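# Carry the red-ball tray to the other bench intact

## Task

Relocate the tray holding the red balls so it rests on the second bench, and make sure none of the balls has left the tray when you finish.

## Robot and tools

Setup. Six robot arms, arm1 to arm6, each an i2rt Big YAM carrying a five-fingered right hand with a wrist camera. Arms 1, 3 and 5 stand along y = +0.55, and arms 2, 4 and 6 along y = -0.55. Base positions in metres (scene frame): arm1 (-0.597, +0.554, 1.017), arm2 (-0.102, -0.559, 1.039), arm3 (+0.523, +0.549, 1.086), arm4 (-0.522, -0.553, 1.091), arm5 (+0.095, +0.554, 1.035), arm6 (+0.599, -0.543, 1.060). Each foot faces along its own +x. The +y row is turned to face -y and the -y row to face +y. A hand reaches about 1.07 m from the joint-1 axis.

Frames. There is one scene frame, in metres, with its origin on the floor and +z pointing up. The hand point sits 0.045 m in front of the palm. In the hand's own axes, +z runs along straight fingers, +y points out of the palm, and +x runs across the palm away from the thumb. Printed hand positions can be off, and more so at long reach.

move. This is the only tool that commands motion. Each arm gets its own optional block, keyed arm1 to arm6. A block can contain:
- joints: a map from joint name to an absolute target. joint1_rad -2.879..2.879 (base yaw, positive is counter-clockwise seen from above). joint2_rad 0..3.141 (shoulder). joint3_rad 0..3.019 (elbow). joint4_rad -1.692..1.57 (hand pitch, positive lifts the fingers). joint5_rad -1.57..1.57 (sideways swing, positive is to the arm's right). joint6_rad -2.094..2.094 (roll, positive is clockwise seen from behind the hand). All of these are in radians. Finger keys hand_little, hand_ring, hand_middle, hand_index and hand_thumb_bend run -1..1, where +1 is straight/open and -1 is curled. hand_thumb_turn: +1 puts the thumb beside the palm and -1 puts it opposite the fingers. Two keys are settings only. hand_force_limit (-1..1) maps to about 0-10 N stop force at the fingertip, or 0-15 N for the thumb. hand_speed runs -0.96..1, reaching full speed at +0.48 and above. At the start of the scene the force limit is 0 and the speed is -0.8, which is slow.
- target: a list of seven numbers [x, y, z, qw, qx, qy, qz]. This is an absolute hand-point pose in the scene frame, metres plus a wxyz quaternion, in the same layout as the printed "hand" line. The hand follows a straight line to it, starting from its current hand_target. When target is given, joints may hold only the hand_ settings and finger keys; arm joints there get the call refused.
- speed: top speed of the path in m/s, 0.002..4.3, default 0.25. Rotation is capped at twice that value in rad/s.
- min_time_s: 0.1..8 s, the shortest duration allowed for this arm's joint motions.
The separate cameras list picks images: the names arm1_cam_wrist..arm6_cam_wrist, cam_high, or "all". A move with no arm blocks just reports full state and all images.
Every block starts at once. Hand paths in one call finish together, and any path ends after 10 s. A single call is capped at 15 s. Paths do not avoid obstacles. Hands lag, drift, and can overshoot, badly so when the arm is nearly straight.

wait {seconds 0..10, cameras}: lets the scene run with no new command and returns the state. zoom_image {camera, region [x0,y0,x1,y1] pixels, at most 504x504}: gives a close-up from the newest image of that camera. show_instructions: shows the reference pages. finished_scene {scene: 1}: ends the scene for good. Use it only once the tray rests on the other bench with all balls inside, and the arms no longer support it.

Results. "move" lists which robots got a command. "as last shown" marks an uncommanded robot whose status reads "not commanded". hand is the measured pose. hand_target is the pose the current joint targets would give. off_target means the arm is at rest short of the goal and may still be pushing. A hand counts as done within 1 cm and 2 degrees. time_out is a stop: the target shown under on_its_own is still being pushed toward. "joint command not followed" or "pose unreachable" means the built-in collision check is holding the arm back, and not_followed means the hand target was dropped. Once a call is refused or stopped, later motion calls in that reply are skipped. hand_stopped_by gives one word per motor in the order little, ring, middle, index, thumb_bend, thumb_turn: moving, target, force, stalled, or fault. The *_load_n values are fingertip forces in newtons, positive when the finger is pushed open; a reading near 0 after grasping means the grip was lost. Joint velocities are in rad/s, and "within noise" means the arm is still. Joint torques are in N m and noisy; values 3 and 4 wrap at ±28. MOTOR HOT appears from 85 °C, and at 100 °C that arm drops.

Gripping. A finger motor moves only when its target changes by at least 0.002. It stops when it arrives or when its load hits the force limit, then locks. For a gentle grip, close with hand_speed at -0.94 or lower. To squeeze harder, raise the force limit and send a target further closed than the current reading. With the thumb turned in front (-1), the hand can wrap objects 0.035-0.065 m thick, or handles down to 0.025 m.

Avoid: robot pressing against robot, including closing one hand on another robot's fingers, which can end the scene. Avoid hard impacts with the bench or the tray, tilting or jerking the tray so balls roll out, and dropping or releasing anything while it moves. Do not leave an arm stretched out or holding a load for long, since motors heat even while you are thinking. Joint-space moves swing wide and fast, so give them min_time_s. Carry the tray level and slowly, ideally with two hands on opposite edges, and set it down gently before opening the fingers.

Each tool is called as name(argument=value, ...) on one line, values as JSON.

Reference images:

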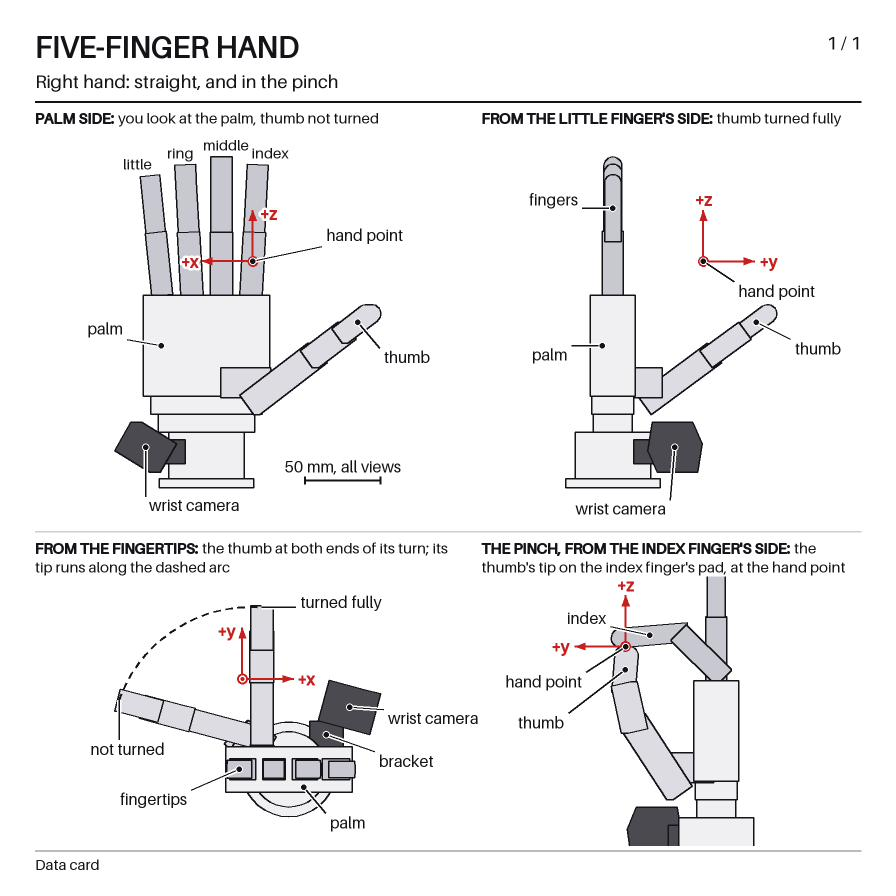

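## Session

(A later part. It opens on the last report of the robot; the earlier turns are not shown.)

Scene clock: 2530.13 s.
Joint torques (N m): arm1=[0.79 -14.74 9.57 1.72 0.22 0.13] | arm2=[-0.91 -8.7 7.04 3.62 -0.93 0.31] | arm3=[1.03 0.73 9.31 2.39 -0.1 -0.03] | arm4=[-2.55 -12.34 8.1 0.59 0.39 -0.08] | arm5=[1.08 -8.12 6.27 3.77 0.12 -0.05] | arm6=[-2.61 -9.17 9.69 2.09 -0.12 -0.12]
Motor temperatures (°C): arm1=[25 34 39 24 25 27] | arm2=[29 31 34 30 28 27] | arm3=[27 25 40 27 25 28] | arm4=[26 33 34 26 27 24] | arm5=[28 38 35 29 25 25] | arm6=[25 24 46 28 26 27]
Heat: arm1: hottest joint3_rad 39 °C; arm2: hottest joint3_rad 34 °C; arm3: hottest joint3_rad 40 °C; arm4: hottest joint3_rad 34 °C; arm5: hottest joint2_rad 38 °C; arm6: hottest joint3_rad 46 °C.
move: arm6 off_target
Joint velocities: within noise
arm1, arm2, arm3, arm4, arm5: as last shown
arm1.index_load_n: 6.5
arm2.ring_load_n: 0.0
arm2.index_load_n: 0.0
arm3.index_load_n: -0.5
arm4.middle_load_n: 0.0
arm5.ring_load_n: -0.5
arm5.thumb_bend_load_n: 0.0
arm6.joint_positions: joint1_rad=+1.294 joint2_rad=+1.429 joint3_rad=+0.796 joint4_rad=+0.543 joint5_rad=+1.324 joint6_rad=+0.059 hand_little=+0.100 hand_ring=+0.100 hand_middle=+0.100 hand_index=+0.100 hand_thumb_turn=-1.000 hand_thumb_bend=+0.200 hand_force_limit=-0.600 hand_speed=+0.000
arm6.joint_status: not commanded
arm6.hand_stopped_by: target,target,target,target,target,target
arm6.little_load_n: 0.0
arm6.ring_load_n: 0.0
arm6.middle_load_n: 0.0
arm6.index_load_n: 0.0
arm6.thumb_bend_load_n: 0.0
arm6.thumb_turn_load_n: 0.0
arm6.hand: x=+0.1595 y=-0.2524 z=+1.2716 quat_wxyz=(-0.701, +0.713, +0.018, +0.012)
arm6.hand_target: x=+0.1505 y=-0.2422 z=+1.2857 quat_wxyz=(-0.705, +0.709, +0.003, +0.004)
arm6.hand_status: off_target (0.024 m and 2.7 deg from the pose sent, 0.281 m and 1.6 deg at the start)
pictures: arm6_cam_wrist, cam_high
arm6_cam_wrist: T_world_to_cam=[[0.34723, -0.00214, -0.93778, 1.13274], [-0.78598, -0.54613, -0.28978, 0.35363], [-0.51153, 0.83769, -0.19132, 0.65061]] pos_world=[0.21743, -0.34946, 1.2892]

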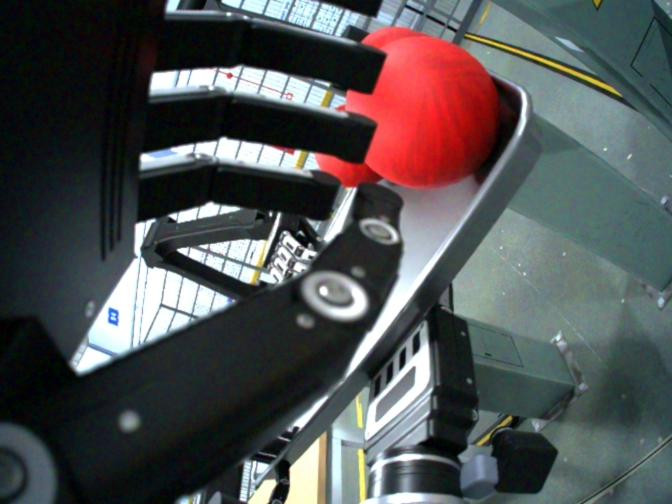

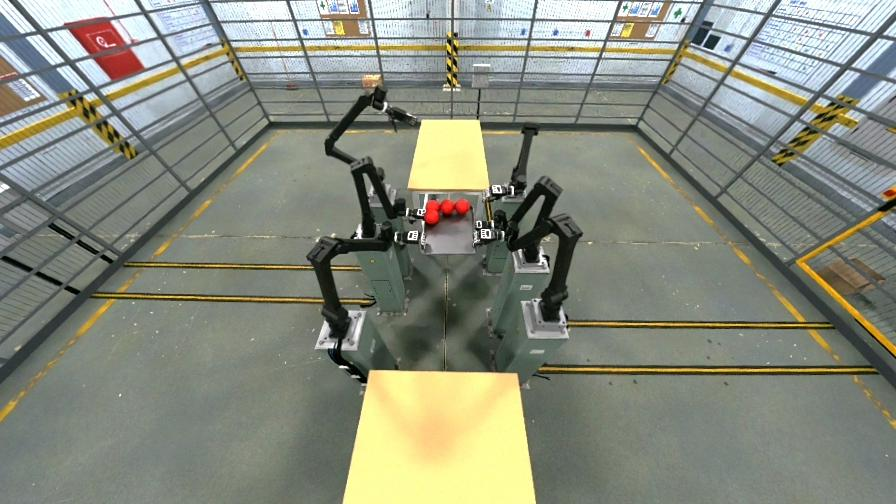

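move(arm6={"target":[0.13,-0.19,1.235,0.7071,-0.7071,0,0],"speed":0.1}, cameras=["cam_high","arm6_cam_wrist"])

zoom_image(camera="cam_high", region=[430, 170, 520, 260])

Scene clock: 2539.77 s.
Joint torques (N m): arm1=[0.85 -14.68 9.37 1.88 0.22 0.14] | arm2=[-0.73 -8.88 6.99 3.58 -0.93 0.31] | arm3=[0.79 0.32 9.43 2.4 -0.04 -0.01] | arm4=[-2.55 -12.34 8.09 0.59 0.39 -0.08] | arm5=[0.56 -8.64 6.11 3.54 0.1 -0.11] | arm6=[-2.49 -11.28 8.87 2.24 -0.11 -0.12]
Motor temperatures (°C): arm1=[24 34 39 24 25 27] | arm2=[29 31 35 30 28 27] | arm3=[27 25 40 27 25 28] | arm4=[26 33 33 26 28 24] | arm5=[28 38 35 29 25 25] | arm6=[25 24 48 28 26 27]
Heat: arm1: hottest joint3_rad 39 °C; arm2: hottest joint3_rad 35 °C; arm3: hottest joint3_rad 40 °C; arm4: hottest joint2_rad 33 °C; arm5: hottest joint2_rad 38 °C; arm6: hottest joint3_rad 48 °C.
move: arm6 off_target
Joint velocities: within noise
arm1, arm2, arm3, arm4, arm5: as last shown
arm1.middle_load_n: 3.0
arm2.middle_load_n: -0.5
arm2.index_load_n: -0.5
arm3.index_load_n: 0.0
arm4.middle_load_n: 0.5
arm5.ring_load_n: 0.0
arm6.joint_positions: joint1_rad=+1.194 joint2_rad=+1.613 joint3_rad=+0.832 joint4_rad=+0.709 joint5_rad=+1.226 joint6_rad=+0.050 hand_little=+0.100 hand_ring=+0.100 hand_middle=+0.100 hand_index=+0.100 hand_thumb_turn=-1.000 hand_thumb_bend=+0.200 hand_force_limit=-0.600 hand_speed=+0.000
arm6.joint_status: not commanded
arm6.hand_stopped_by: target,target,target,target,target,target
arm6.little_load_n: 0.0
arm6.ring_load_n: 0.0
arm6.middle_load_n: 0.0
arm6.index_load_n: -0.5
arm6.thumb_bend_load_n: 0.0
arm6.thumb_turn_load_n: 0.0
arm6.hand: x=+0.1398 y=-0.2012 z=+1.2211 quat_wxyz=(-0.700, +0.714, +0.014, +0.009)
arm6.hand_target: x=+0.1315 y=-0.1899 z=+1.2346 quat_wxyz=(-0.706, +0.708, -0.001, +0.001)
arm6.hand_status: off_target (0.020 m and 2.2 deg from the pose sent, 0.078 m and 2.7 deg at the start)
pictures: arm6_cam_wrist, cam_high
arm6_cam_wrist: T_world_to_cam=[[0.33711, -0.00489, -0.94145, 1.09755], [-0.78995, -0.54549, -0.28003, 0.34025], [-0.51219, 0.8381, -0.18776, 0.58386]] pos_world=[0.19784, -0.29836, 1.23819]

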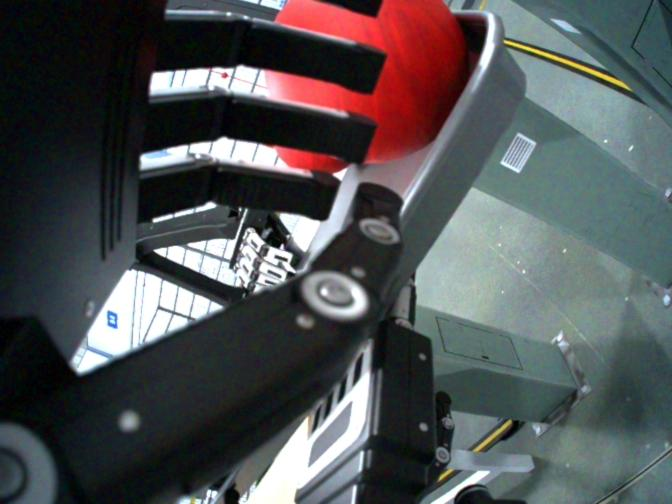

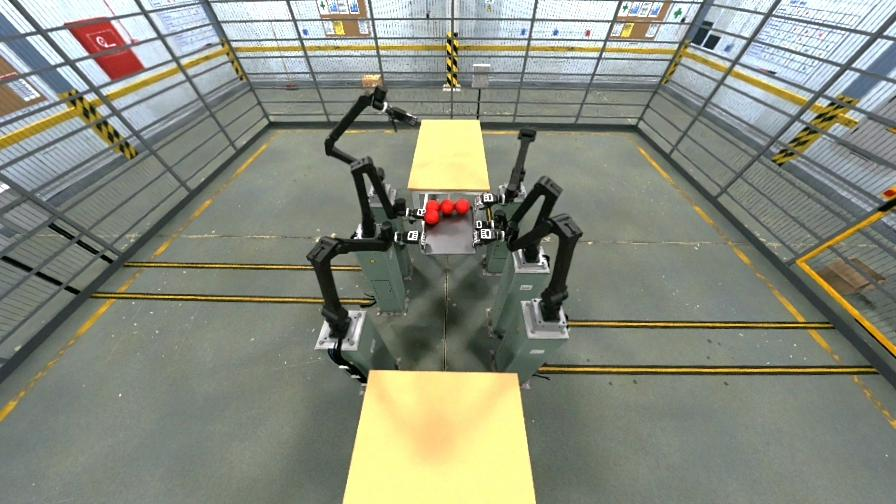

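Scaled by 5.600.

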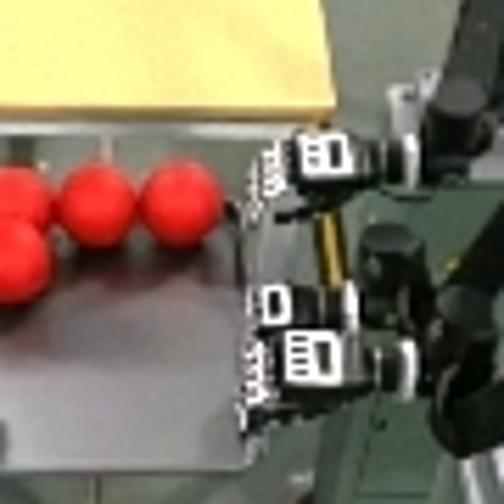

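move(arm6={"target":[0.132,-0.163,1.222,0.7071,-0.7071,0,0],"speed":0.05}, cameras=["cam_high","arm6_cam_wrist"])

zoom_image(camera="cam_high", region=[430, 170, 520, 260])

Scene clock: 2590.07 s.
Joint torques (N m): arm1=[0.5 -14.97 9.5 1.92 0.22 0.08] | arm2=[-0.79 -8.94 7.04 3.56 -0.92 0.31] | arm3=[0.91 0.79 9.29 2.48 -0.14 -0.11] | arm4=[-2.61 -12.4 8.09 0.59 0.39 -0.08] | arm5=[0.56 -9 6.38 3.44 0.06 -0.11] | arm6=[-2.61 -11.58 8.62 2.33 -0.13 -0.12]
Motor temperatures (°C): arm1=[24 34 39 24 25 27] | arm2=[29 31 35 30 29 27] | arm3=[27 25 40 27 25 28] | arm4=[26 33 33 26 28 24] | arm5=[28 38 35 29 25 25] | arm6=[25 26 48 28 26 27]
Heat: arm1: hottest joint3_rad 39 °C; arm2: hottest joint3_rad 35 °C; arm3: hottest joint3_rad 40 °C; arm4: hottest joint2_rad 33 °C; arm5: hottest joint2_rad 38 °C; arm6: hottest joint3_rad 48 °C.
move: arm6 off_target
Joint velocities: within noise
arm1, arm2, arm3, arm4, arm5: as last shown
arm1.ring_load_n: 5.0
arm1.middle_load_n: 3.5
arm1.index_load_n: 6.0
arm2.middle_load_n: 0.0
arm2.index_load_n: 0.0
arm3.middle_load_n: 0.5
arm5.ring_load_n: -0.5
arm6.joint_positions: joint1_rad=+1.142 joint2_rad=+1.656 joint3_rad=+0.846 joint4_rad=+0.746 joint5_rad=+1.170 joint6_rad=+0.045 hand_little=+0.100 hand_ring=+0.100 hand_middle=+0.100 hand_index=+0.100 hand_thumb_turn=-1.000 hand_thumb_bend=+0.200 hand_force_limit=-0.600 hand_speed=+0.000
arm6.joint_status: not commanded
arm6.hand_stopped_by: target,target,target,target,target,target
arm6.little_load_n: 0.0
arm6.ring_load_n: 0.0
arm6.middle_load_n: 0.0
arm6.index_load_n: 0.0
arm6.thumb_bend_load_n: 0.0
arm6.thumb_turn_load_n: 0.0
arm6.hand: x=+0.1400 y=-0.1762 z=+1.2100 quat_wxyz=(-0.700, +0.714, +0.013, +0.007)
arm6.hand_target: x=+0.1321 y=-0.1642 z=+1.2221 quat_wxyz=(-0.707, +0.708, +0.000, -0.001)
arm6.hand_status: off_target (0.020 m and 2.1 deg from the pose sent, 0.039 m and 2.2 deg at the start)
pictures: arm6_cam_wrist, cam_high
arm6_cam_wrist: T_world_to_cam=[[0.33353, -0.00452, -0.94273, 1.0893], [-0.78932, -0.54813, -0.27662, 0.34632], [-0.51549, 0.83638, -0.18639, 0.55945]] pos_world=[0.19844, -0.27315, 1.22699]

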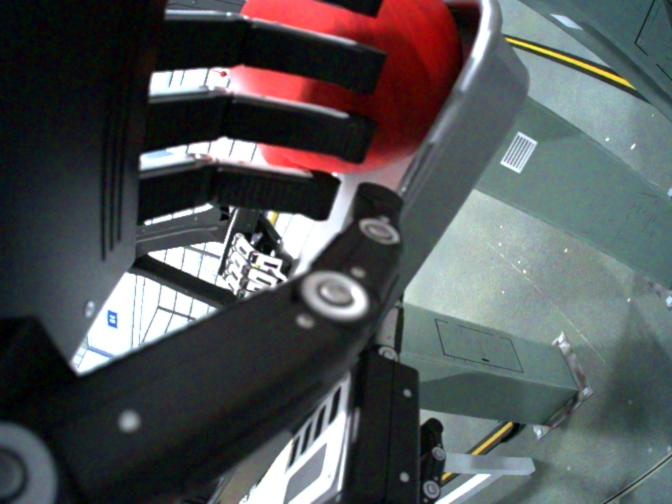

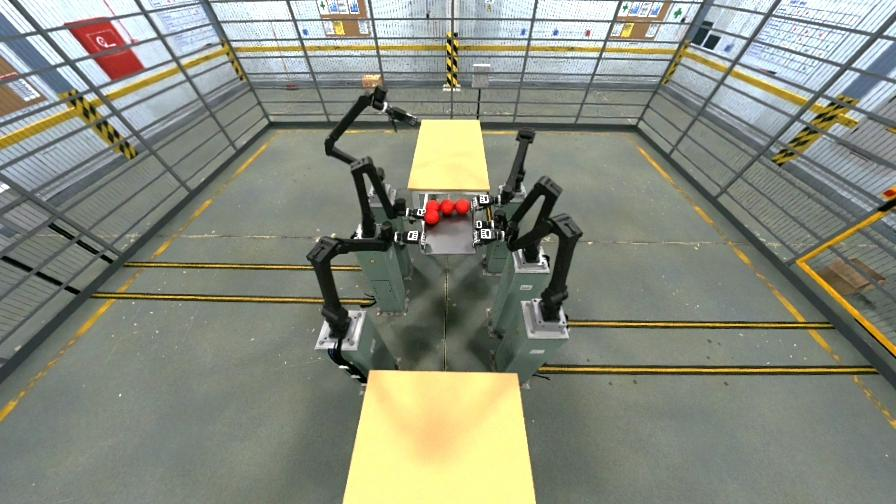

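Scaled by 5.600.

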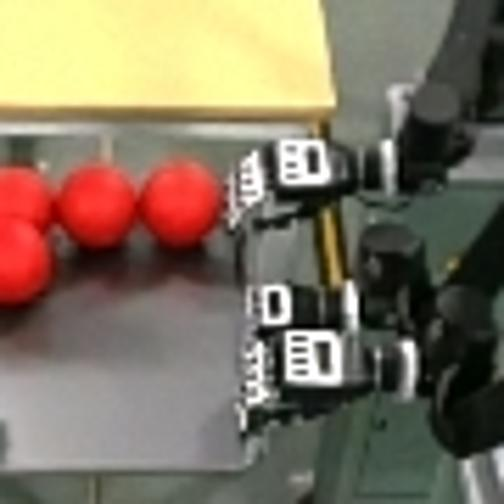

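move(arm6={"target":[0.132,-0.183,1.21,0.7071,-0.7071,0,0],"speed":0.08})

move(arm6={"target":[0.132,-0.183,1.194,0.7071,-0.7071,0,0],"speed":0.04}, cameras=["cam_high","arm6_cam_wrist"])

zoom_image(camera="cam_high", region=[430, 170, 520, 260])

Scene clock: 2602.60 s.
Joint torques (N m): arm1=[0.32 -15.03 9.51 1.99 0.2 0.1] | arm2=[-0.85 -8.88 7.01 3.59 -0.92 0.31] | arm3=[1.85 1.14 9.42 2.78 -0.1 -0.05] | arm4=[-2.55 -12.34 8.09 0.61 0.38 -0.08] | arm5=[0.79 -9.41 6.27 3.7 0.15 -0.08] | arm6=[-0.09 -11.58 6.45 2.3 0.36 -0.11]
Motor temperatures (°C): arm1=[24 34 39 24 25 27] | arm2=[29 31 35 30 29 27] | arm3=[27 25 40 27 25 28] | arm4=[26 33 33 26 28 24] | arm5=[28 38 35 29 25 25] | arm6=[25 26 49 28 26 27]
Heat: arm1: hottest joint3_rad 39 °C; arm2: hottest joint3_rad 35 °C; arm3: hottest joint3_rad 40 °C; arm4: hottest joint2_rad 33 °C; arm5: hottest joint2_rad 38 °C; arm6: hottest joint3_rad 49 °C.
move: arm6 done
Joint velocities: within noise
arm1, arm2, arm4, arm5: as last shown
arm1.index_load_n: 6.5
arm1.thumb_bend_load_n: 20.5
arm3.joint_positions: joint1_rad=+0.060 joint2_rad=+0.645 joint3_rad=+1.351 joint4_rad=-1.208 joint5_rad=-0.095 joint6_rad=-1.018 hand_little=+1.000 hand_ring=+1.000 hand_middle=+1.000 hand_index=+1.000 hand_thumb_turn=+1.000 hand_thumb_bend=+1.000 hand_force_limit=+0.000 hand_speed=-0.800
arm3.joint_status: not commanded
arm3.hand_stopped_by: target,target,target,target,target,target
arm3.little_load_n: 0.0
arm3.ring_load_n: 0.0
arm3.middle_load_n: 0.0
arm3.index_load_n: 0.0
arm3.thumb_bend_load_n: 0.0
arm3.thumb_turn_load_n: 0.0
arm3.hand: x=+0.5279 y=+0.2895 z=+1.5665 quat_wxyz=(+0.190, +0.472, -0.717, +0.476)
arm3.hand_target: x=+0.5278 y=+0.2899 z=+1.5768 quat_wxyz=(+0.195, +0.469, -0.712, +0.484)
arm3.hand_status: not commanded
arm4.middle_load_n: 0.0
arm4.thumb_bend_load_n: 6.5
arm5.ring_load_n: 0.0
arm6.joint_positions: joint1_rad=+1.151 joint2_rad=+1.668 joint3_rad=+0.848 joint4_rad=+0.789 joint5_rad=+1.196 joint6_rad=+0.044 hand_little=+0.100 hand_ring=+0.100 hand_middle=+0.100 hand_index=+0.100 hand_thumb_turn=-1.000 hand_thumb_bend=+0.200 hand_force_limit=-0.600 hand_speed=+0.000
arm6.joint_status: not commanded
arm6.hand_stopped_by: target,target,target,target,target,target
arm6.little_load_n: 0.0
arm6.ring_load_n: 0.0
arm6.middle_load_n: 0.0
arm6.index_load_n: 0.0
arm6.thumb_bend_load_n: 0.0
arm6.thumb_turn_load_n: 0.0
arm6.hand: x=+0.1383 y=-0.1781 z=+1.2117 quat_wxyz=(-0.705, +0.709, -0.002, +0.003)
arm6.hand_target: x=+0.1311 y=-0.1833 z=+1.2103 quat_wxyz=(-0.707, +0.707, +0.001, -0.001)
arm6.hand_status: done (0.008 m and 0.6 deg from the pose sent, 0.011 m and 2.1 deg at the start)
pictures: none

Scene clock: 2603.77 s.
Joint torques (N m): arm1=[0.73 -14.92 9.54 1.83 0.22 0.1] | arm2=[-0.62 -8.88 7.05 3.58 -0.92 0.31] | arm3=[1.61 0.67 9.31 2.63 -0.09 -0.02] | arm4=[-2.55 -12.34 8.09 0.61 0.39 -0.09] | arm5=[0.91 -8.53 6.3 3.55 0.11 -0.1] | arm6=[-0.09 -11.93 5.65 2.25 0.36 -0.11]
Motor temperatures (°C): arm1=[24 34 39 24 25 27] | arm2=[29 31 35 30 29 27] | arm3=[27 25 40 27 25 28] | arm4=[26 33 33 26 28 24] | arm5=[28 38 35 29 25 25] | arm6=[25 26 49 28 26 27]
Heat: arm1: hottest joint3_rad 39 °C; arm2: hottest joint3_rad 35 °C; arm3: hottest joint3_rad 40 °C; arm4: hottest joint2_rad 33 °C; arm5: hottest joint2_rad 38 °C; arm6: hottest joint3_rad 49 °C.
move: arm6 done
Joint velocities: within noise
arm1, arm2, arm3, arm4, arm5: as last shown
arm1.thumb_bend_load_n: 21.0
arm4.thumb_bend_load_n: 7.0
arm5.ring_load_n: -0.5
arm5.middle_load_n: -0.5
arm6.joint_positions: joint1_rad=+1.151 joint2_rad=+1.705 joint3_rad=+0.843 joint4_rad=+0.835 joint5_rad=+1.198 joint6_rad=+0.044 hand_little=+0.100 hand_ring=+0.100 hand_middle=+0.100 hand_index=+0.100 hand_thumb_turn=-1.000 hand_thumb_bend=+0.200 hand_force_limit=-0.600 hand_speed=+0.000
arm6.joint_status: not commanded
arm6.hand_stopped_by: target,target,target,target,target,target
arm6.little_load_n: -0.5
arm6.ring_load_n: 0.0
arm6.middle_load_n: 0.0
arm6.index_load_n: 0.0
arm6.thumb_bend_load_n: 0.0
arm6.thumb_turn_load_n: 0.0
arm6.hand: x=+0.1369 y=-0.1772 z=+1.1978 quat_wxyz=(-0.705, +0.709, -0.004, +0.002)
arm6.hand_target: x=+0.1324 y=-0.1831 z=+1.1941 quat_wxyz=(-0.707, +0.707, +0.000, +0.000)
arm6.hand_status: done (0.008 m and 0.6 deg from the pose sent, 0.019 m and 0.6 deg at the start)
pictures: arm6_cam_wrist, cam_high
arm6_cam_wrist: T_world_to_cam=[[0.30295, 0.00422, -0.953, 1.09691], [-0.80766, -0.52967, -0.2591, 0.32473], [-0.50586, 0.8482, -0.15706, 0.52209]] pos_world=[0.19406, -0.27547, 1.21149]

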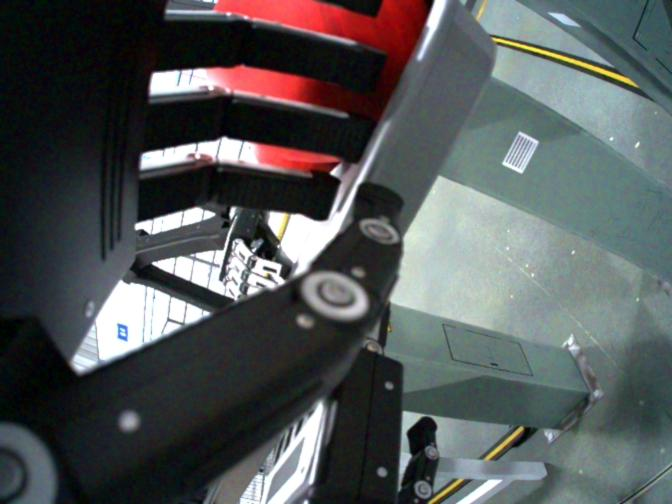

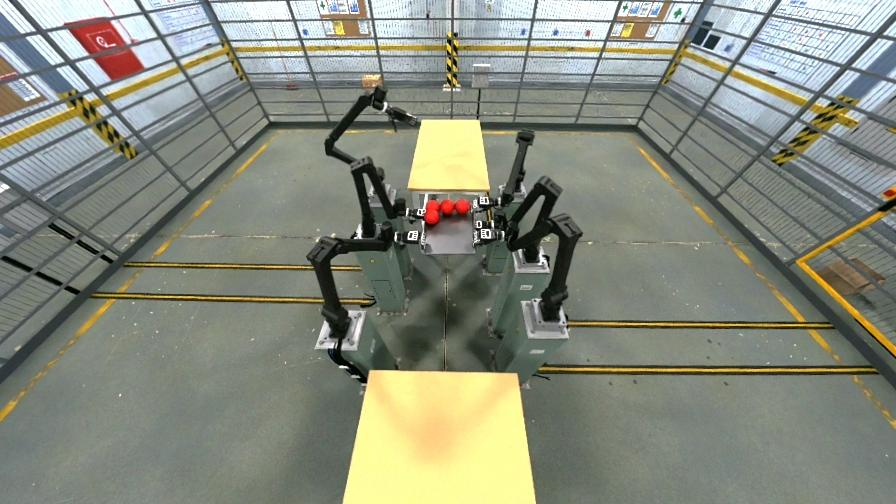

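Scaled by 5.600.

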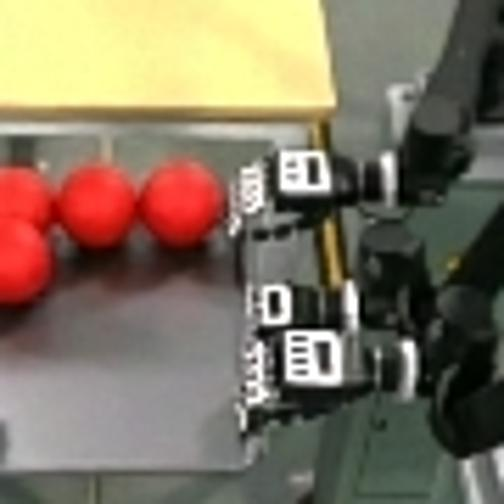

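move(arm6={"target":[0.132,-0.205,1.206,0.7071,-0.7071,0,0],"speed":0.08})

move(arm6={"target":[0.132,-0.203,1.184,0.7071,-0.7071,0,0],"speed":0.04}, cameras=["cam_high","arm6_cam_wrist"])

zoom_image(camera="cam_high", region=[430, 170, 520, 260])

Scene clock: 2626.27 s.
Joint torques (N m): arm1=[0.44 -15.03 9.5 1.91 0.23 0.11] | arm2=[-0.85 -8.82 6.99 3.63 -0.92 0.3] | arm3=[1.08 1.14 9.29 2.54 -0.1 -0.07] | arm4=[-2.55 -12.4 8.03 0.72 0.39 -0.09] | arm5=[1.38 -9.17 6.38 3.67 0.19 -0.09] | arm6=[-0.09 -13.63 5.53 1.05 0.35 -0.12]
Motor temperatures (°C): arm1=[24 34 39 24 25 27] | arm2=[29 31 35 30 29 27] | arm3=[27 25 40 27 25 28] | arm4=[26 32 33 26 28 24] | arm5=[27 38 35 29 25 25] | arm6=[25 25 46 28 26 27]
Heat: arm1: hottest joint3_rad 39 °C; arm2: hottest joint3_rad 35 °C; arm3: hottest joint3_rad 40 °C; arm4: hottest joint3_rad 33 °C; arm5: hottest joint2_rad 38 °C; arm6: hottest joint3_rad 46 °C.
move: arm6 done
Joint velocities: within noise
arm1.joint_positions: joint1_rad=+1.154 joint2_rad=+1.791 joint3_rad=+1.007 joint4_rad=+0.777 joint5_rad=+1.130 joint6_rad=-0.026 hand_little=-0.200 hand_ring=-0.163 hand_middle=-0.017 hand_index=-0.173 hand_thumb_turn=-1.000 hand_thumb_bend=-0.022 hand_force_limit=+0.200 hand_speed=-0.940
arm1.joint_status: not commanded
arm1.hand_stopped_by: force,force,force,force,force,target
arm1.little_load_n: 1.5
arm1.ring_load_n: 5.0
arm1.middle_load_n: 3.5
arm1.index_load_n: 6.0
arm1.thumb_bend_load_n: 21.0
arm1.thumb_turn_load_n: 0.0
arm1.hand: x=-0.1030 y=+0.1373 z=+1.1671 quat_wxyz=(+0.014, +0.011, -0.709, +0.705)
arm1.hand_target: x=-0.0925 y=+0.1385 z=+1.1767 quat_wxyz=(+0.001, +0.001, -0.706, +0.708)
arm1.hand_status: not commanded
arm2, arm3, arm4, arm5: as last shown
arm2.hand_target: x=+0.0210 y=-0.1392 z=+1.1409 quat_wxyz=(-0.707, +0.707, +0.001, +0.000)
arm3.ring_load_n: -0.5
arm4.joint_positions: joint1_rad=-1.129 joint2_rad=+1.815 joint3_rad=+0.728 joint4_rad=+1.107 joint5_rad=-1.157 joint6_rad=+0.035 hand_little=-0.211 hand_ring=-0.178 hand_middle=-0.163 hand_index=-0.202 hand_thumb_turn=-1.000 hand_thumb_bend=+0.025 hand_force_limit=+0.100 hand_speed=-0.940
arm4.thumb_bend_load_n: 6.5
arm4.hand: x=-0.1674 y=-0.1768 z=+1.1752 quat_wxyz=(-0.708, +0.706, +0.002, -0.014)
arm4.hand_target: x=-0.1499 y=-0.1779 z=+1.1757 quat_wxyz=(-0.707, +0.707, +0.000, -0.001)
arm5.joint_positions: joint1_rad=+0.319 joint2_rad=+1.635 joint3_rad=+0.233 joint4_rad=+1.292 joint5_rad=+0.317 joint6_rad=-0.013 hand_little=+1.000 hand_ring=+1.000 hand_middle=+1.000 hand_index=+1.000 hand_thumb_turn=-1.000 hand_thumb_bend=+0.250 hand_force_limit=+0.100 hand_speed=+0.000
arm5.little_load_n: -1.0
arm5.ring_load_n: 0.0
arm5.middle_load_n: 0.0
arm5.hand: x=+0.2030 y=+0.1277 z=+1.0718 quat_wxyz=(+0.010, +0.015, -0.745, +0.667)
arm5.hand_target: x=+0.2123 y=+0.1076 z=+1.1116 quat_wxyz=(-0.003, +0.003, -0.708, +0.707)
arm6.joint_positions: joint1_rad=+1.196 joint2_rad=+1.688 joint3_rad=+0.831 joint4_rad=+0.835 joint5_rad=+1.243 joint6_rad=+0.042 hand_little=+0.100 hand_ring=+0.100 hand_middle=+0.100 hand_index=+0.100 hand_thumb_turn=-1.000 hand_thumb_bend=+0.200 hand_force_limit=-0.600 hand_speed=+0.000
arm6.joint_status: not commanded
arm6.hand_stopped_by: target,target,target,target,target,target
arm6.little_load_n: -0.5
arm6.ring_load_n: 0.0
arm6.middle_load_n: 0.0
arm6.index_load_n: 0.0
arm6.thumb_bend_load_n: 0.0
arm6.thumb_turn_load_n: 0.0
arm6.hand: x=+0.1340 y=-0.1980 z=+1.2017 quat_wxyz=(-0.706, +0.708, -0.005, +0.001)
arm6.hand_target: x=+0.1323 y=-0.2047 z=+1.2061 quat_wxyz=(-0.707, +0.707, +0.000, +0.000)
arm6.hand_status: done (0.008 m and 0.6 deg from the pose sent, 0.029 m and 0.6 deg at the start)
pictures: none

Scene clock: 2627.50 s.
Joint torques (N m): arm1=[0.67 -14.86 9.32 1.78 0.23 0.1] | arm2=[-0.91 -8.94 7.04 3.75 -0.93 0.32] | arm3=[2.26 0.32 9.4 2.59 -0.06 -0.02] | arm4=[-2.61 -12.4 8.03 0.79 0.39 -0.09] | arm5=[-0.09 -9.05 6.35 3.74 0.11 -0.09] | arm6=[-0.38 -10.64 5.01 1.83 0.16 -0.09]
Motor temperatures (°C): arm1=[24 34 39 24 25 27] | arm2=[29 31 35 30 29 27] | arm3=[27 25 40 27 25 28] | arm4=[26 32 33 26 28 24] | arm5=[27 38 35 29 25 25] | arm6=[25 26 46 28 26 27]
Heat: arm1: hottest joint3_rad 39 °C; arm2: hottest joint3_rad 35 °C; arm3: hottest joint3_rad 40 °C; arm4: hottest joint3_rad 33 °C; arm5: hottest joint2_rad 38 °C; arm6: hottest joint3_rad 46 °C.
move: arm6 off_target
Joint velocities: within noise
arm1, arm2, arm3, arm4: as last shown
arm1.little_load_n: 2.0
arm1.middle_load_n: 2.5
arm2.joint_positions: joint1_rad=-0.649 joint2_rad=+1.550 joint3_rad=+0.271 joint4_rad=+1.140 joint5_rad=-0.585 joint6_rad=-0.014 hand_little=+1.000 hand_ring=+1.000 hand_middle=+1.000 hand_index=+1.000 hand_thumb_turn=-1.000 hand_thumb_bend=+0.008 hand_force_limit=+0.100 hand_speed=+0.000
arm2.index_load_n: -0.5
arm2.thumb_turn_load_n: 0.5
arm2.hand: x=+0.0156 y=-0.1538 z=+1.0953 quat_wxyz=(-0.666, +0.746, -0.023, -0.012)
arm2.hand_target: x=+0.0216 y=-0.1393 z=+1.1409 quat_wxyz=(-0.707, +0.707, +0.001, +0.000)
arm3.ring_load_n: 0.0
arm4.joint_positions: joint1_rad=-1.129 joint2_rad=+1.815 joint3_rad=+0.728 joint4_rad=+1.105 joint5_rad=-1.157 joint6_rad=+0.035 hand_little=-0.211 hand_ring=-0.178 hand_middle=-0.163 hand_index=-0.202 hand_thumb_turn=-1.000 hand_thumb_bend=+0.025 hand_force_limit=+0.100 hand_speed=-0.940
arm4.middle_load_n: 0.5
arm4.thumb_bend_load_n: 7.0
arm4.hand: x=-0.1675 y=-0.1768 z=+1.1750 quat_wxyz=(-0.708, +0.706, +0.001, -0.015)
arm4.hand_target: x=-0.1499 y=-0.1779 z=+1.1758 quat_wxyz=(-0.707, +0.707, +0.000, -0.001)
arm5.joint_positions: joint1_rad=+0.319 joint2_rad=+1.635 joint3_rad=+0.233 joint4_rad=+1.292 joint5_rad=+0.317 joint6_rad=-0.013 hand_little=+1.000 hand_ring=+1.000 hand_middle=+1.000 hand_index=+1.000 hand_thumb_turn=-1.000 hand_thumb_bend=+0.250 hand_force_limit=+0.100 hand_speed=+0.000
arm5.joint_status: not commanded
arm5.hand_stopped_by: target,target,target,target,target,target
arm5.little_load_n: -0.5
arm5.ring_load_n: -0.5
arm5.middle_load_n: 0.0
arm5.index_load_n: 0.0
arm5.thumb_bend_load_n: 0.0
arm5.thumb_turn_load_n: 0.0
arm5.hand: x=+0.2030 y=+0.1277 z=+1.0718 quat_wxyz=(+0.010, +0.015, -0.745, +0.667)
arm5.hand_target: x=+0.2123 y=+0.1076 z=+1.1116 quat_wxyz=(-0.003, +0.003, -0.708, +0.707)
arm5.hand_status: not commanded
arm6.joint_positions: joint1_rad=+1.196 joint2_rad=+1.702 joint3_rad=+0.825 joint4_rad=+0.876 joint5_rad=+1.250 joint6_rad=+0.042 hand_little=+0.100 hand_ring=+0.100 hand_middle=+0.100 hand_index=+0.100 hand_thumb_turn=-1.000 hand_thumb_bend=+0.200 hand_force_limit=-0.600 hand_speed=+0.000
arm6.joint_status: not commanded
arm6.hand_stopped_by: target,target,target,target,target,target
arm6.little_load_n: 0.0
arm6.ring_load_n: 0.0
arm6.middle_load_n: 0.5
arm6.index_load_n: 0.0
arm6.thumb_bend_load_n: 0.0
arm6.thumb_turn_load_n: 0.0
arm6.hand: x=+0.1350 y=-0.1975 z=+1.1988 quat_wxyz=(-0.709, +0.705, -0.015, -0.004)
arm6.hand_target: x=+0.1342 y=-0.2029 z=+1.1841 quat_wxyz=(-0.707, +0.707, -0.002, +0.003)
arm6.hand_status: off_target (0.016 m and 1.8 deg from the pose sent, 0.019 m and 0.6 deg at the start)
pictures: arm6_cam_wrist, cam_high
arm6_cam_wrist: T_world_to_cam=[[0.28135, 0.0115, -0.95954, 1.1107], [-0.81725, -0.52119, -0.24587, 0.29973], [-0.50293, 0.85336, -0.13724, 0.51541]] pos_world=[0.19168, -0.29638, 1.21019]

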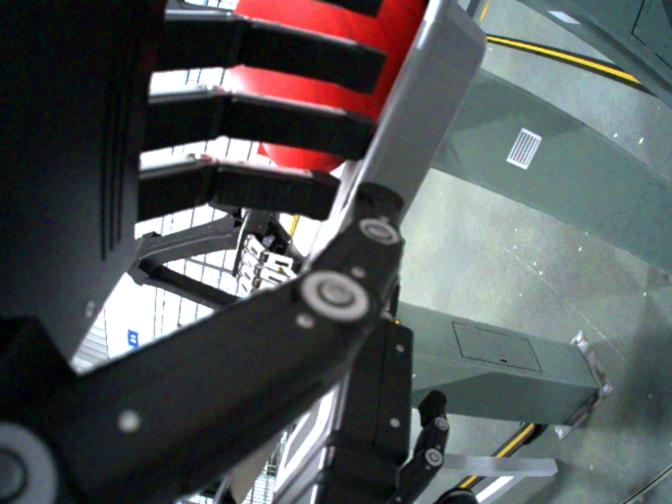

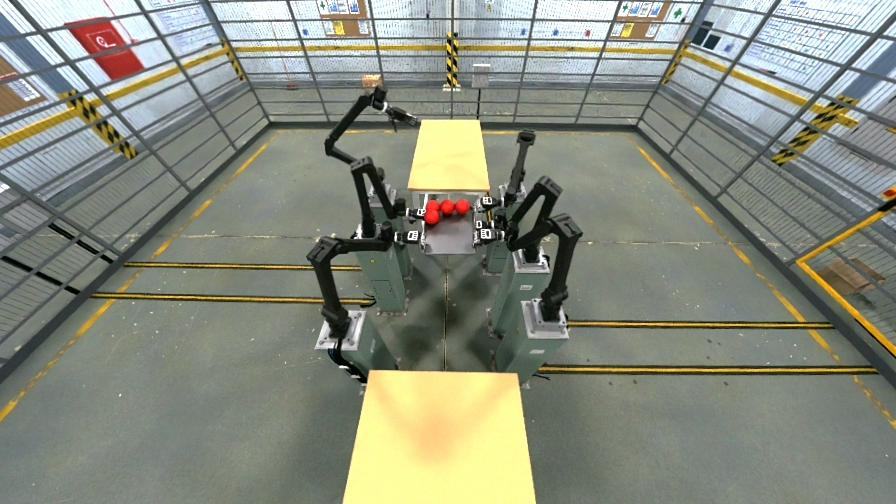

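Scaled by 5.600.

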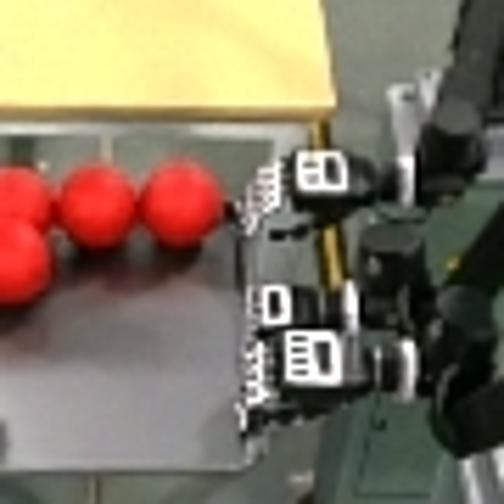

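move(arm6={"target":[0.132,-0.175,1.215,0.7071,-0.7071,0,0],"speed":0.06})

move(arm6={"target":[0.132,-0.173,1.198,0.7071,-0.7071,0,0],"speed":0.04}, cameras=["cam_high","arm6_cam_wrist"])

zoom_image(camera="cam_high", region=[430, 170, 520, 260])

Scene clock: 2645.03 s.
Joint torques (N m): arm1=[0.91 -15.15 9.54 1.92 0.23 0.1] | arm2=[-0.73 -8.76 7.05 3.81 -0.93 0.31] | arm3=[1.44 1.49 9.29 2.7 -0.07 -0.08] | arm4=[-2.49 -12.4 8.03 0.79 0.39 -0.08] | arm5=[0.26 -8.35 6.2 3.58 0.12 -0.07] | arm6=[-2.14 -13.86 8.25 0.16 -0.15 -0.1]
Motor temperatures (°C): arm1=[24 34 39 24 25 27] | arm2=[29 31 35 30 29 27] | arm3=[27 25 40 27 25 28] | arm4=[26 32 34 26 28 24] | arm5=[27 38 35 29 25 25] | arm6=[25 26 45 28 26 27]
Heat: arm1: hottest joint3_rad 39 °C; arm2: hottest joint3_rad 35 °C; arm3: hottest joint3_rad 40 °C; arm4: hottest joint3_rad 34 °C; arm5: hottest joint2_rad 38 °C; arm6: hottest joint3_rad 45 °C.
move: arm6 off_target
Joint velocities: within noise
arm1, arm3, arm5: as last shown
arm1.middle_load_n: 3.0
arm2.joint_positions: joint1_rad=-0.649 joint2_rad=+1.548 joint3_rad=+0.271 joint4_rad=+1.140 joint5_rad=-0.585 joint6_rad=-0.014 hand_little=+1.000 hand_ring=+1.000 hand_middle=+1.000 hand_index=+1.000 hand_thumb_turn=-1.000 hand_thumb_bend=+0.008 hand_force_limit=+0.100 hand_speed=+0.000
arm2.joint_status: not commanded
arm2.hand_stopped_by: target,target,target,target,force,target
arm2.little_load_n: 0.0
arm2.ring_load_n: 0.0
arm2.middle_load_n: 0.0
arm2.index_load_n: 0.0
arm2.thumb_bend_load_n: 0.0
arm2.thumb_turn_load_n: 0.0
arm2.hand: x=+0.0157 y=-0.1537 z=+1.0959 quat_wxyz=(-0.666, +0.745, -0.023, -0.011)
arm2.hand_target: x=+0.0215 y=-0.1393 z=+1.1411 quat_wxyz=(-0.707, +0.707, +0.001, +0.000)
arm2.hand_status: not commanded
arm4.joint_positions: joint1_rad=-1.129 joint2_rad=+1.815 joint3_rad=+0.728 joint4_rad=+1.105 joint5_rad=-1.157 joint6_rad=+0.035 hand_little=-0.211 hand_ring=-0.178 hand_middle=-0.163 hand_index=-0.202 hand_thumb_turn=-1.000 hand_thumb_bend=+0.025 hand_force_limit=+0.100 hand_speed=-0.940
arm4.joint_status: not commanded
arm4.hand_stopped_by: force,force,force,force,force,target
arm4.little_load_n: 0.0
arm4.ring_load_n: 0.0
arm4.middle_load_n: 0.5
arm4.index_load_n: 9.5
arm4.thumb_bend_load_n: 7.0
arm4.thumb_turn_load_n: 2.5
arm4.hand: x=-0.1675 y=-0.1768 z=+1.1750 quat_wxyz=(-0.708, +0.706, +0.001, -0.015)
arm4.hand_target: x=-0.1499 y=-0.1779 z=+1.1758 quat_wxyz=(-0.707, +0.707, +0.000, -0.001)
arm4.hand_status: not commanded
arm5.thumb_bend_load_n: 0.5
arm6.joint_positions: joint1_rad=+1.165 joint2_rad=+1.691 joint3_rad=+0.829 joint4_rad=+0.822 joint5_rad=+1.187 joint6_rad=+0.039 hand_little=+0.100 hand_ring=+0.100 hand_middle=+0.100 hand_index=+0.100 hand_thumb_turn=-1.000 hand_thumb_bend=+0.200 hand_force_limit=-0.600 hand_speed=+0.000
arm6.joint_status: not commanded
arm6.hand_stopped_by: target,target,target,target,target,target
arm6.little_load_n: 0.0
arm6.ring_load_n: 0.0
arm6.middle_load_n: 0.0
arm6.index_load_n: 0.0
arm6.thumb_bend_load_n: 0.0
arm6.thumb_turn_load_n: 0.0
arm6.hand: x=+0.1356 y=-0.1861 z=+1.1970 quat_wxyz=(-0.703, +0.711, +0.010, -0.001)
arm6.hand_target: x=+0.1309 y=-0.1759 z=+1.2148 quat_wxyz=(-0.707, +0.707, +0.002, -0.003)
arm6.hand_status: off_target (0.021 m and 1.3 deg from the pose sent, 0.028 m and 1.8 deg at the start)
pictures: none

Scene clock: 2646.10 s.
Joint torques (N m): arm1=[0.38 -15.27 9.43 1.96 0.22 0.1] | arm2=[-0.73 -8.88 7.09 3.74 -0.93 0.3] | arm3=[2.26 0.73 9.36 2.71 -0.1 -0.04] | arm4=[-2.55 -12.4 8.02 0.79 0.39 -0.08] | arm5=[1.08 -9 6.24 3.67 0.07 -0.11] | arm6=[-2.61 -11.93 7.61 2.22 -0.01 -0.09]
Motor temperatures (°C): arm1=[24 34 39 24 25 27] | arm2=[29 31 35 30 29 27] | arm3=[27 25 40 27 25 28] | arm4=[26 32 34 26 28 24] | arm5=[27 38 35 29 25 25] | arm6=[25 26 45 28 26 27]
Heat: arm1: hottest joint3_rad 39 °C; arm2: hottest joint3_rad 35 °C; arm3: hottest joint3_rad 40 °C; arm4: hottest joint3_rad 34 °C; arm5: hottest joint2_rad 38 °C; arm6: hottest joint3_rad 45 °C.
move: arm6 off_target
Joint velocities: within noise
arm1, arm2, arm3, arm4, arm5: as last shown
arm5.little_load_n: -1.0
arm5.ring_load_n: 0.0
arm5.thumb_bend_load_n: 0.0
arm6.joint_positions: joint1_rad=+1.162 joint2_rad=+1.703 joint3_rad=+0.829 joint4_rad=+0.822 joint5_rad=+1.187 joint6_rad=+0.039 hand_little=+0.100 hand_ring=+0.100 hand_middle=+0.100 hand_index=+0.100 hand_thumb_turn=-1.000 hand_thumb_bend=+0.200 hand_force_limit=-0.600 hand_speed=+0.000
arm6.joint_status: not commanded
arm6.hand_stopped_by: target,target,target,target,target,target
arm6.little_load_n: 0.0
arm6.ring_load_n: 0.0
arm6.middle_load_n: 0.0
arm6.index_load_n: 0.0
arm6.thumb_bend_load_n: 0.0
arm6.thumb_turn_load_n: 0.0
arm6.hand: x=+0.1367 y=-0.1846 z=+1.1905 quat_wxyz=(-0.702, +0.712, +0.013, +0.004)
arm6.hand_target: x=+0.1323 y=-0.1734 z=+1.1985 quat_wxyz=(-0.707, +0.707, +0.000, +0.000)
arm6.hand_status: off_target (0.015 m and 1.8 deg from the pose sent, 0.014 m and 1.3 deg at the start)
pictures: arm6_cam_wrist, cam_high
arm6_cam_wrist: T_world_to_cam=[[0.32892, 0.0017, -0.94436, 1.07574], [-0.78886, -0.54924, -0.27575, 0.33227], [-0.51915, 0.83566, -0.17932, 0.55312]] pos_world=[0.19543, -0.28156, 1.20669]

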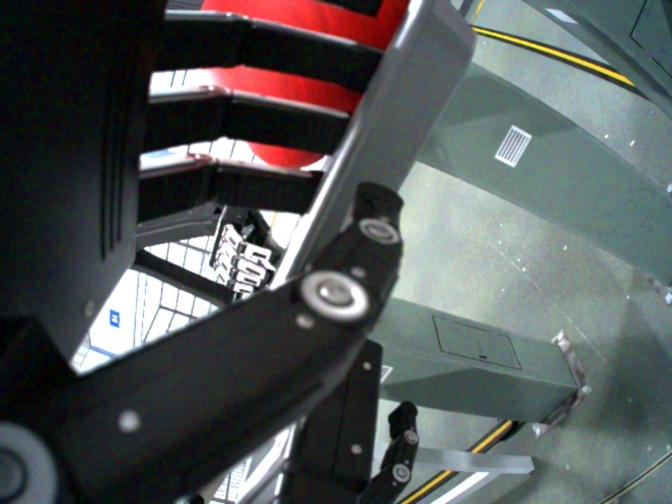

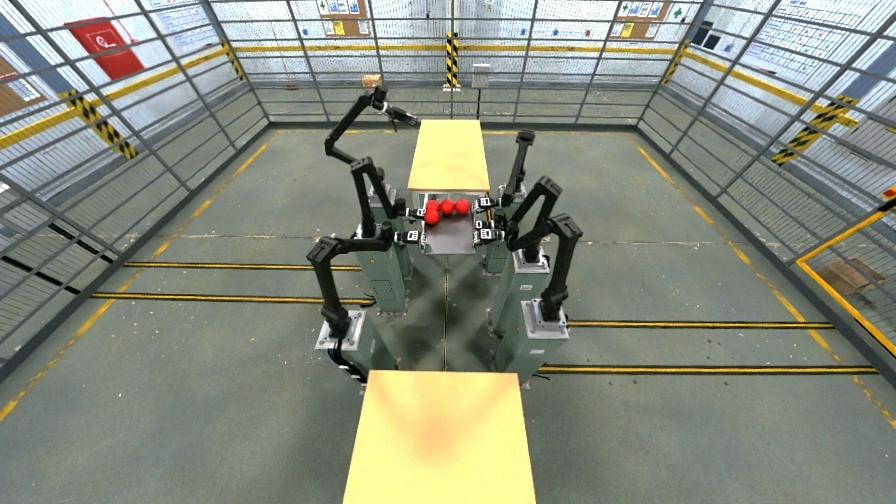

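Scaled by 5.600.

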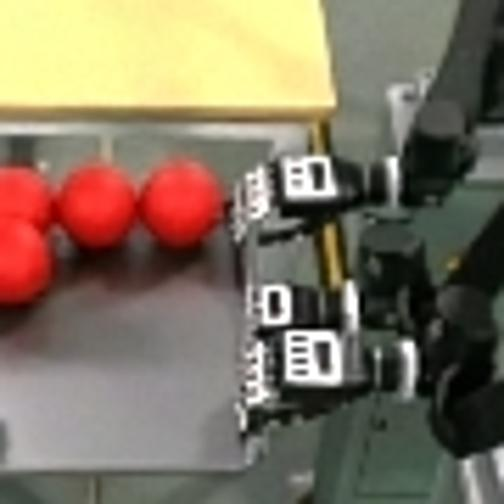

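move(arm6={"target":[0.132,-0.172,1.188,0.7071,-0.7071,0,0],"speed":0.03}, cameras=["arm6_cam_wrist"])

Scene clock: 2651.40 s.
Joint torques (N m): arm1=[0.32 -15.09 9.43 1.91 0.22 0.1] | arm2=[-0.79 -8.82 7.02 3.74 -0.92 0.31] | arm3=[1.55 1.61 9.33 2.45 -0.09 -0.06] | arm4=[-2.55 -12.4 8.05 0.8 0.39 -0.08] | arm5=[0.62 -9.11 6.13 3.66 0.15 -0.06] | arm6=[-2.61 -11.93 7.16 2.21 -0.09 -0.09]
Motor temperatures (°C): arm1=[24 34 39 24 25 27] | arm2=[29 31 35 30 29 27] | arm3=[27 25 40 27 25 28] | arm4=[26 32 34 26 28 24] | arm5=[27 38 35 29 25 25] | arm6=[25 26 46 28 26 27]
Heat: arm1: hottest joint3_rad 39 °C; arm2: hottest joint3_rad 35 °C; arm3: hottest joint3_rad 40 °C; arm4: hottest joint3_rad 34 °C; arm5: hottest joint2_rad 38 °C; arm6: hottest joint3_rad 46 °C.
move: arm6 off_target
Joint velocities: within noise
arm1, arm2, arm3, arm4, arm5: as last shown
arm1.ring_load_n: 5.5
arm2.thumb_turn_load_n: 0.5
arm4.little_load_n: 0.5
arm6.joint_positions: joint1_rad=+1.159 joint2_rad=+1.728 joint3_rad=+0.829 joint4_rad=+0.848 joint5_rad=+1.187 joint6_rad=+0.039 hand_little=+0.100 hand_ring=+0.100 hand_middle=+0.100 hand_index=+0.100 hand_thumb_turn=-1.000 hand_thumb_bend=+0.200 hand_force_limit=-0.600 hand_speed=+0.000
arm6.joint_status: not commanded
arm6.hand_stopped_by: target,target,target,target,target,target
arm6.little_load_n: 0.0
arm6.ring_load_n: 0.0
arm6.middle_load_n: 0.0
arm6.index_load_n: 0.0
arm6.thumb_bend_load_n: 0.0
arm6.thumb_turn_load_n: 0.0
arm6.hand: x=+0.1362 y=-0.1825 z=+1.1818 quat_wxyz=(-0.702, +0.712, +0.011, +0.004)
arm6.hand_target: x=+0.1327 y=-0.1718 z=+1.1874 quat_wxyz=(-0.707, +0.708, +0.000, +0.001)
arm6.hand_status: off_target (0.013 m and 1.6 deg from the pose sent, 0.014 m and 1.8 deg at the start)
arm6_cam_wrist: T_world_to_cam=[[0.32753, 0.00132, -0.94484, 1.06841], [-0.7909, -0.54672, -0.27492, 0.33051], [-0.51692, 0.83732, -0.17802, 0.548]] pos_world=[0.19474, -0.27956, 1.19789]

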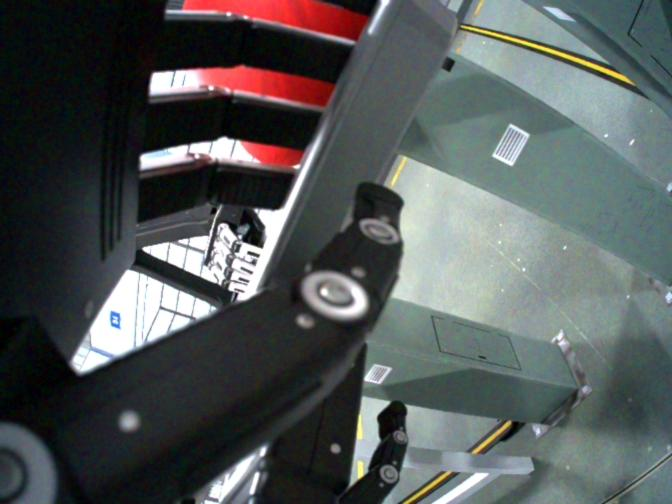

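move(arm6={"target":[0.132,-0.164,1.187,0.7071,-0.7071,0,0],"speed":0.03})

move(arm6={"joints":{"hand_speed":-0.92,"hand_force_limit":-0.8,"hand_thumb_bend":-0.3}}, cameras=["cam_high","arm6_cam_wrist"])

Scene clock: 2661.80 s.
Joint torques (N m): arm1=[0.73 -15.03 9.36 1.91 0.22 0.11] | arm2=[-0.79 -8.76 7.04 3.74 -0.92 0.31] | arm3=[1.14 0.91 9.35 2.52 -0.14 -0.12] | arm4=[-2.55 -12.4 8.03 0.79 0.39 -0.09] | arm5=[1.08 -8.76 6.17 3.77 0.14 -0.1] | arm6=[-2.61 -11.99 7.75 2.33 -0.16 -0.09]
Motor temperatures (°C): arm1=[24 34 39 24 25 27] | arm2=[29 30 35 30 29 27] | arm3=[27 25 40 27 25 28] | arm4=[26 32 34 26 28 24] | arm5=[27 38 35 29 25 25] | arm6=[25 26 46 28 26 27]
Heat: arm1: hottest joint3_rad 39 °C; arm2: hottest joint3_rad 35 °C; arm3: hottest joint3_rad 40 °C; arm4: hottest joint3_rad 34 °C; arm5: hottest joint2_rad 38 °C; arm6: hottest joint3_rad 46 °C.
move: arm6 off_target
Joint velocities: within noise
arm1, arm2, arm3, arm4, arm5: as last shown
arm1.ring_load_n: 5.0
arm2.index_load_n: -0.5
arm2.thumb_turn_load_n: 0.0
arm3.little_load_n: -0.5
arm4.little_load_n: 0.0
arm5.little_load_n: -0.5
arm5.ring_load_n: -0.5
arm6.joint_positions: joint1_rad=+1.145 joint2_rad=+1.736 joint3_rad=+0.829 joint4_rad=+0.850 joint5_rad=+1.173 joint6_rad=+0.039 hand_little=+0.100 hand_ring=+0.100 hand_middle=+0.100 hand_index=+0.100 hand_thumb_turn=-1.000 hand_thumb_bend=+0.200 hand_force_limit=-0.600 hand_speed=+0.000
arm6.joint_status: not commanded
arm6.hand_stopped_by: target,target,target,target,target,target
arm6.little_load_n: 0.0
arm6.ring_load_n: 0.0
arm6.middle_load_n: 0.0
arm6.index_load_n: 0.0
arm6.thumb_bend_load_n: 0.0
arm6.thumb_turn_load_n: 0.5
arm6.hand: x=+0.1386 y=-0.1766 z=+1.1779 quat_wxyz=(-0.701, +0.713, +0.013, +0.006)
arm6.hand_target: x=+0.1319 y=-0.1648 z=+1.1869 quat_wxyz=(-0.707, +0.707, +0.000, -0.001)
arm6.hand_status: off_target (0.017 m and 1.9 deg from the pose sent, 0.020 m and 1.6 deg at the start)
pictures: none

Scene clock: 2666.60 s.
Joint torques (N m): arm1=[0.73 -14.86 9.58 1.89 0.2 0.09] | arm2=[-0.91 -8.82 7.01 3.73 -0.92 0.3] | arm3=[1.38 1.14 9.32 2.59 -0.1 -0.08] | arm4=[-2.61 -12.34 8.03 0.79 0.39 -0.09] | arm5=[0.56 -8.82 5.94 3.59 0.12 -0.06] | arm6=[-2.55 -11.99 7.75 2.33 -0.15 -0.09]
Motor temperatures (°C): arm1=[24 34 39 24 25 27] | arm2=[29 30 35 30 29 27] | arm3=[27 25 40 27 25 28] | arm4=[26 32 34 26 28 24] | arm5=[27 38 35 29 25 25] | arm6=[25 26 46 28 26 27]
Heat: arm1: hottest joint3_rad 39 °C; arm2: hottest joint3_rad 35 °C; arm3: hottest joint3_rad 40 °C; arm4: hottest joint3_rad 34 °C; arm5: hottest joint2_rad 38 °C; arm6: hottest joint3_rad 46 °C.
move: arm6 done
Joint velocities: within noise
arm1, arm2, arm4, arm5: as last shown
arm2.index_load_n: 0.0
arm2.thumb_bend_load_n: 0.5
arm3.joint_positions: joint1_rad=+0.060 joint2_rad=+0.645 joint3_rad=+1.351 joint4_rad=-1.208 joint5_rad=-0.095 joint6_rad=-1.018 hand_little=+1.000 hand_ring=+1.000 hand_middle=+1.000 hand_index=+1.000 hand_thumb_turn=+1.000 hand_thumb_bend=+1.000 hand_force_limit=+0.000 hand_speed=-0.800
arm3.joint_status: not commanded
arm3.hand_stopped_by: target,target,target,target,target,target
arm3.little_load_n: 0.0
arm3.ring_load_n: 0.0
arm3.middle_load_n: 0.0
arm3.index_load_n: 0.0
arm3.thumb_bend_load_n: 0.0
arm3.thumb_turn_load_n: -0.5
arm3.hand: x=+0.5279 y=+0.2895 z=+1.5665 quat_wxyz=(+0.190, +0.472, -0.717, +0.476)
arm3.hand_target: x=+0.5278 y=+0.2899 z=+1.5768 quat_wxyz=(+0.195, +0.469, -0.712, +0.484)
arm3.hand_status: not commanded
arm5.little_load_n: -1.0
arm6.joint_positions: joint1_rad=+1.145 joint2_rad=+1.736 joint3_rad=+0.829 joint4_rad=+0.850 joint5_rad=+1.173 joint6_rad=+0.039 hand_little=+0.100 hand_ring=+0.100 hand_middle=+0.100 hand_index=+0.100 hand_thumb_turn=-1.000 hand_thumb_bend=-0.300 hand_force_limit=-0.800 hand_speed=-0.920
arm6.joint_status: all done
arm6.hand_stopped_by: target,target,target,target,target,target
arm6.little_load_n: 0.0
arm6.ring_load_n: 0.0
arm6.middle_load_n: 0.0
arm6.index_load_n: 0.0
arm6.thumb_bend_load_n: 0.0
arm6.thumb_turn_load_n: 0.0
arm6.hand: x=+0.1386 y=-0.1766 z=+1.1779 quat_wxyz=(-0.701, +0.713, +0.013, +0.006)
arm6.hand_target: x=+0.1320 y=-0.1648 z=+1.1869 quat_wxyz=(-0.707, +0.707, +0.000, -0.001)
arm6.hand_status: not commanded
pictures: arm6_cam_wrist, cam_high
arm6_cam_wrist: T_world_to_cam=[[0.33263, -0.00152, -0.94306, 1.06061], [-0.78948, -0.54743, -0.27758, 0.33734], [-0.51583, 0.83685, -0.18329, 0.54961]] pos_world=[0.19703, -0.27366, 1.19459]

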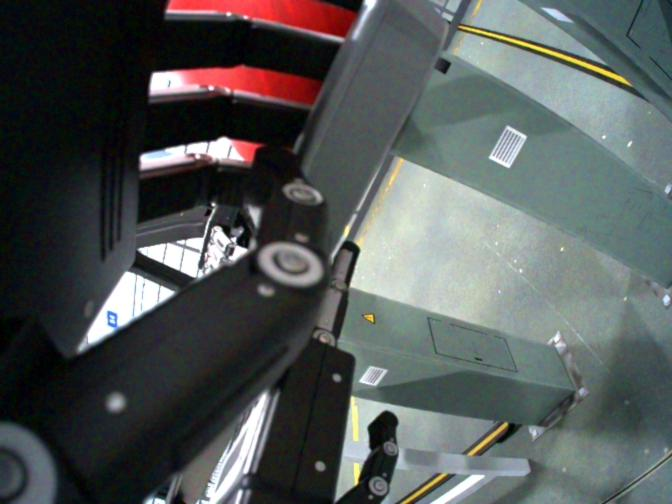

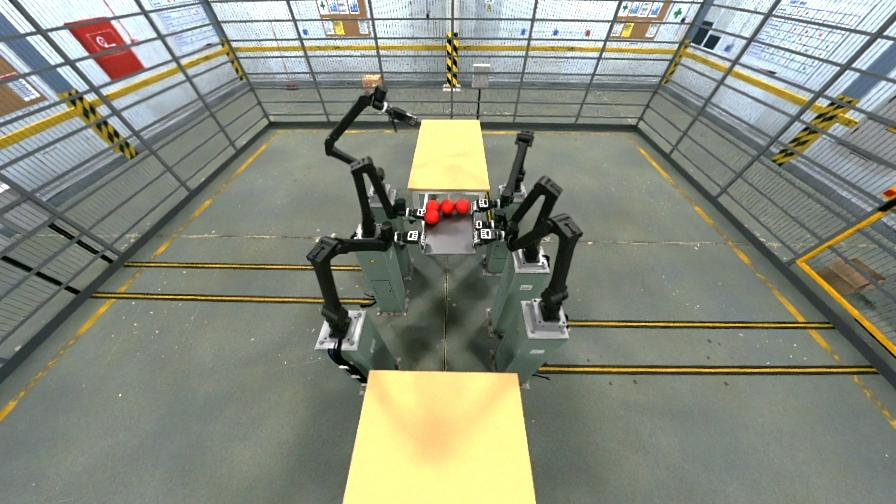

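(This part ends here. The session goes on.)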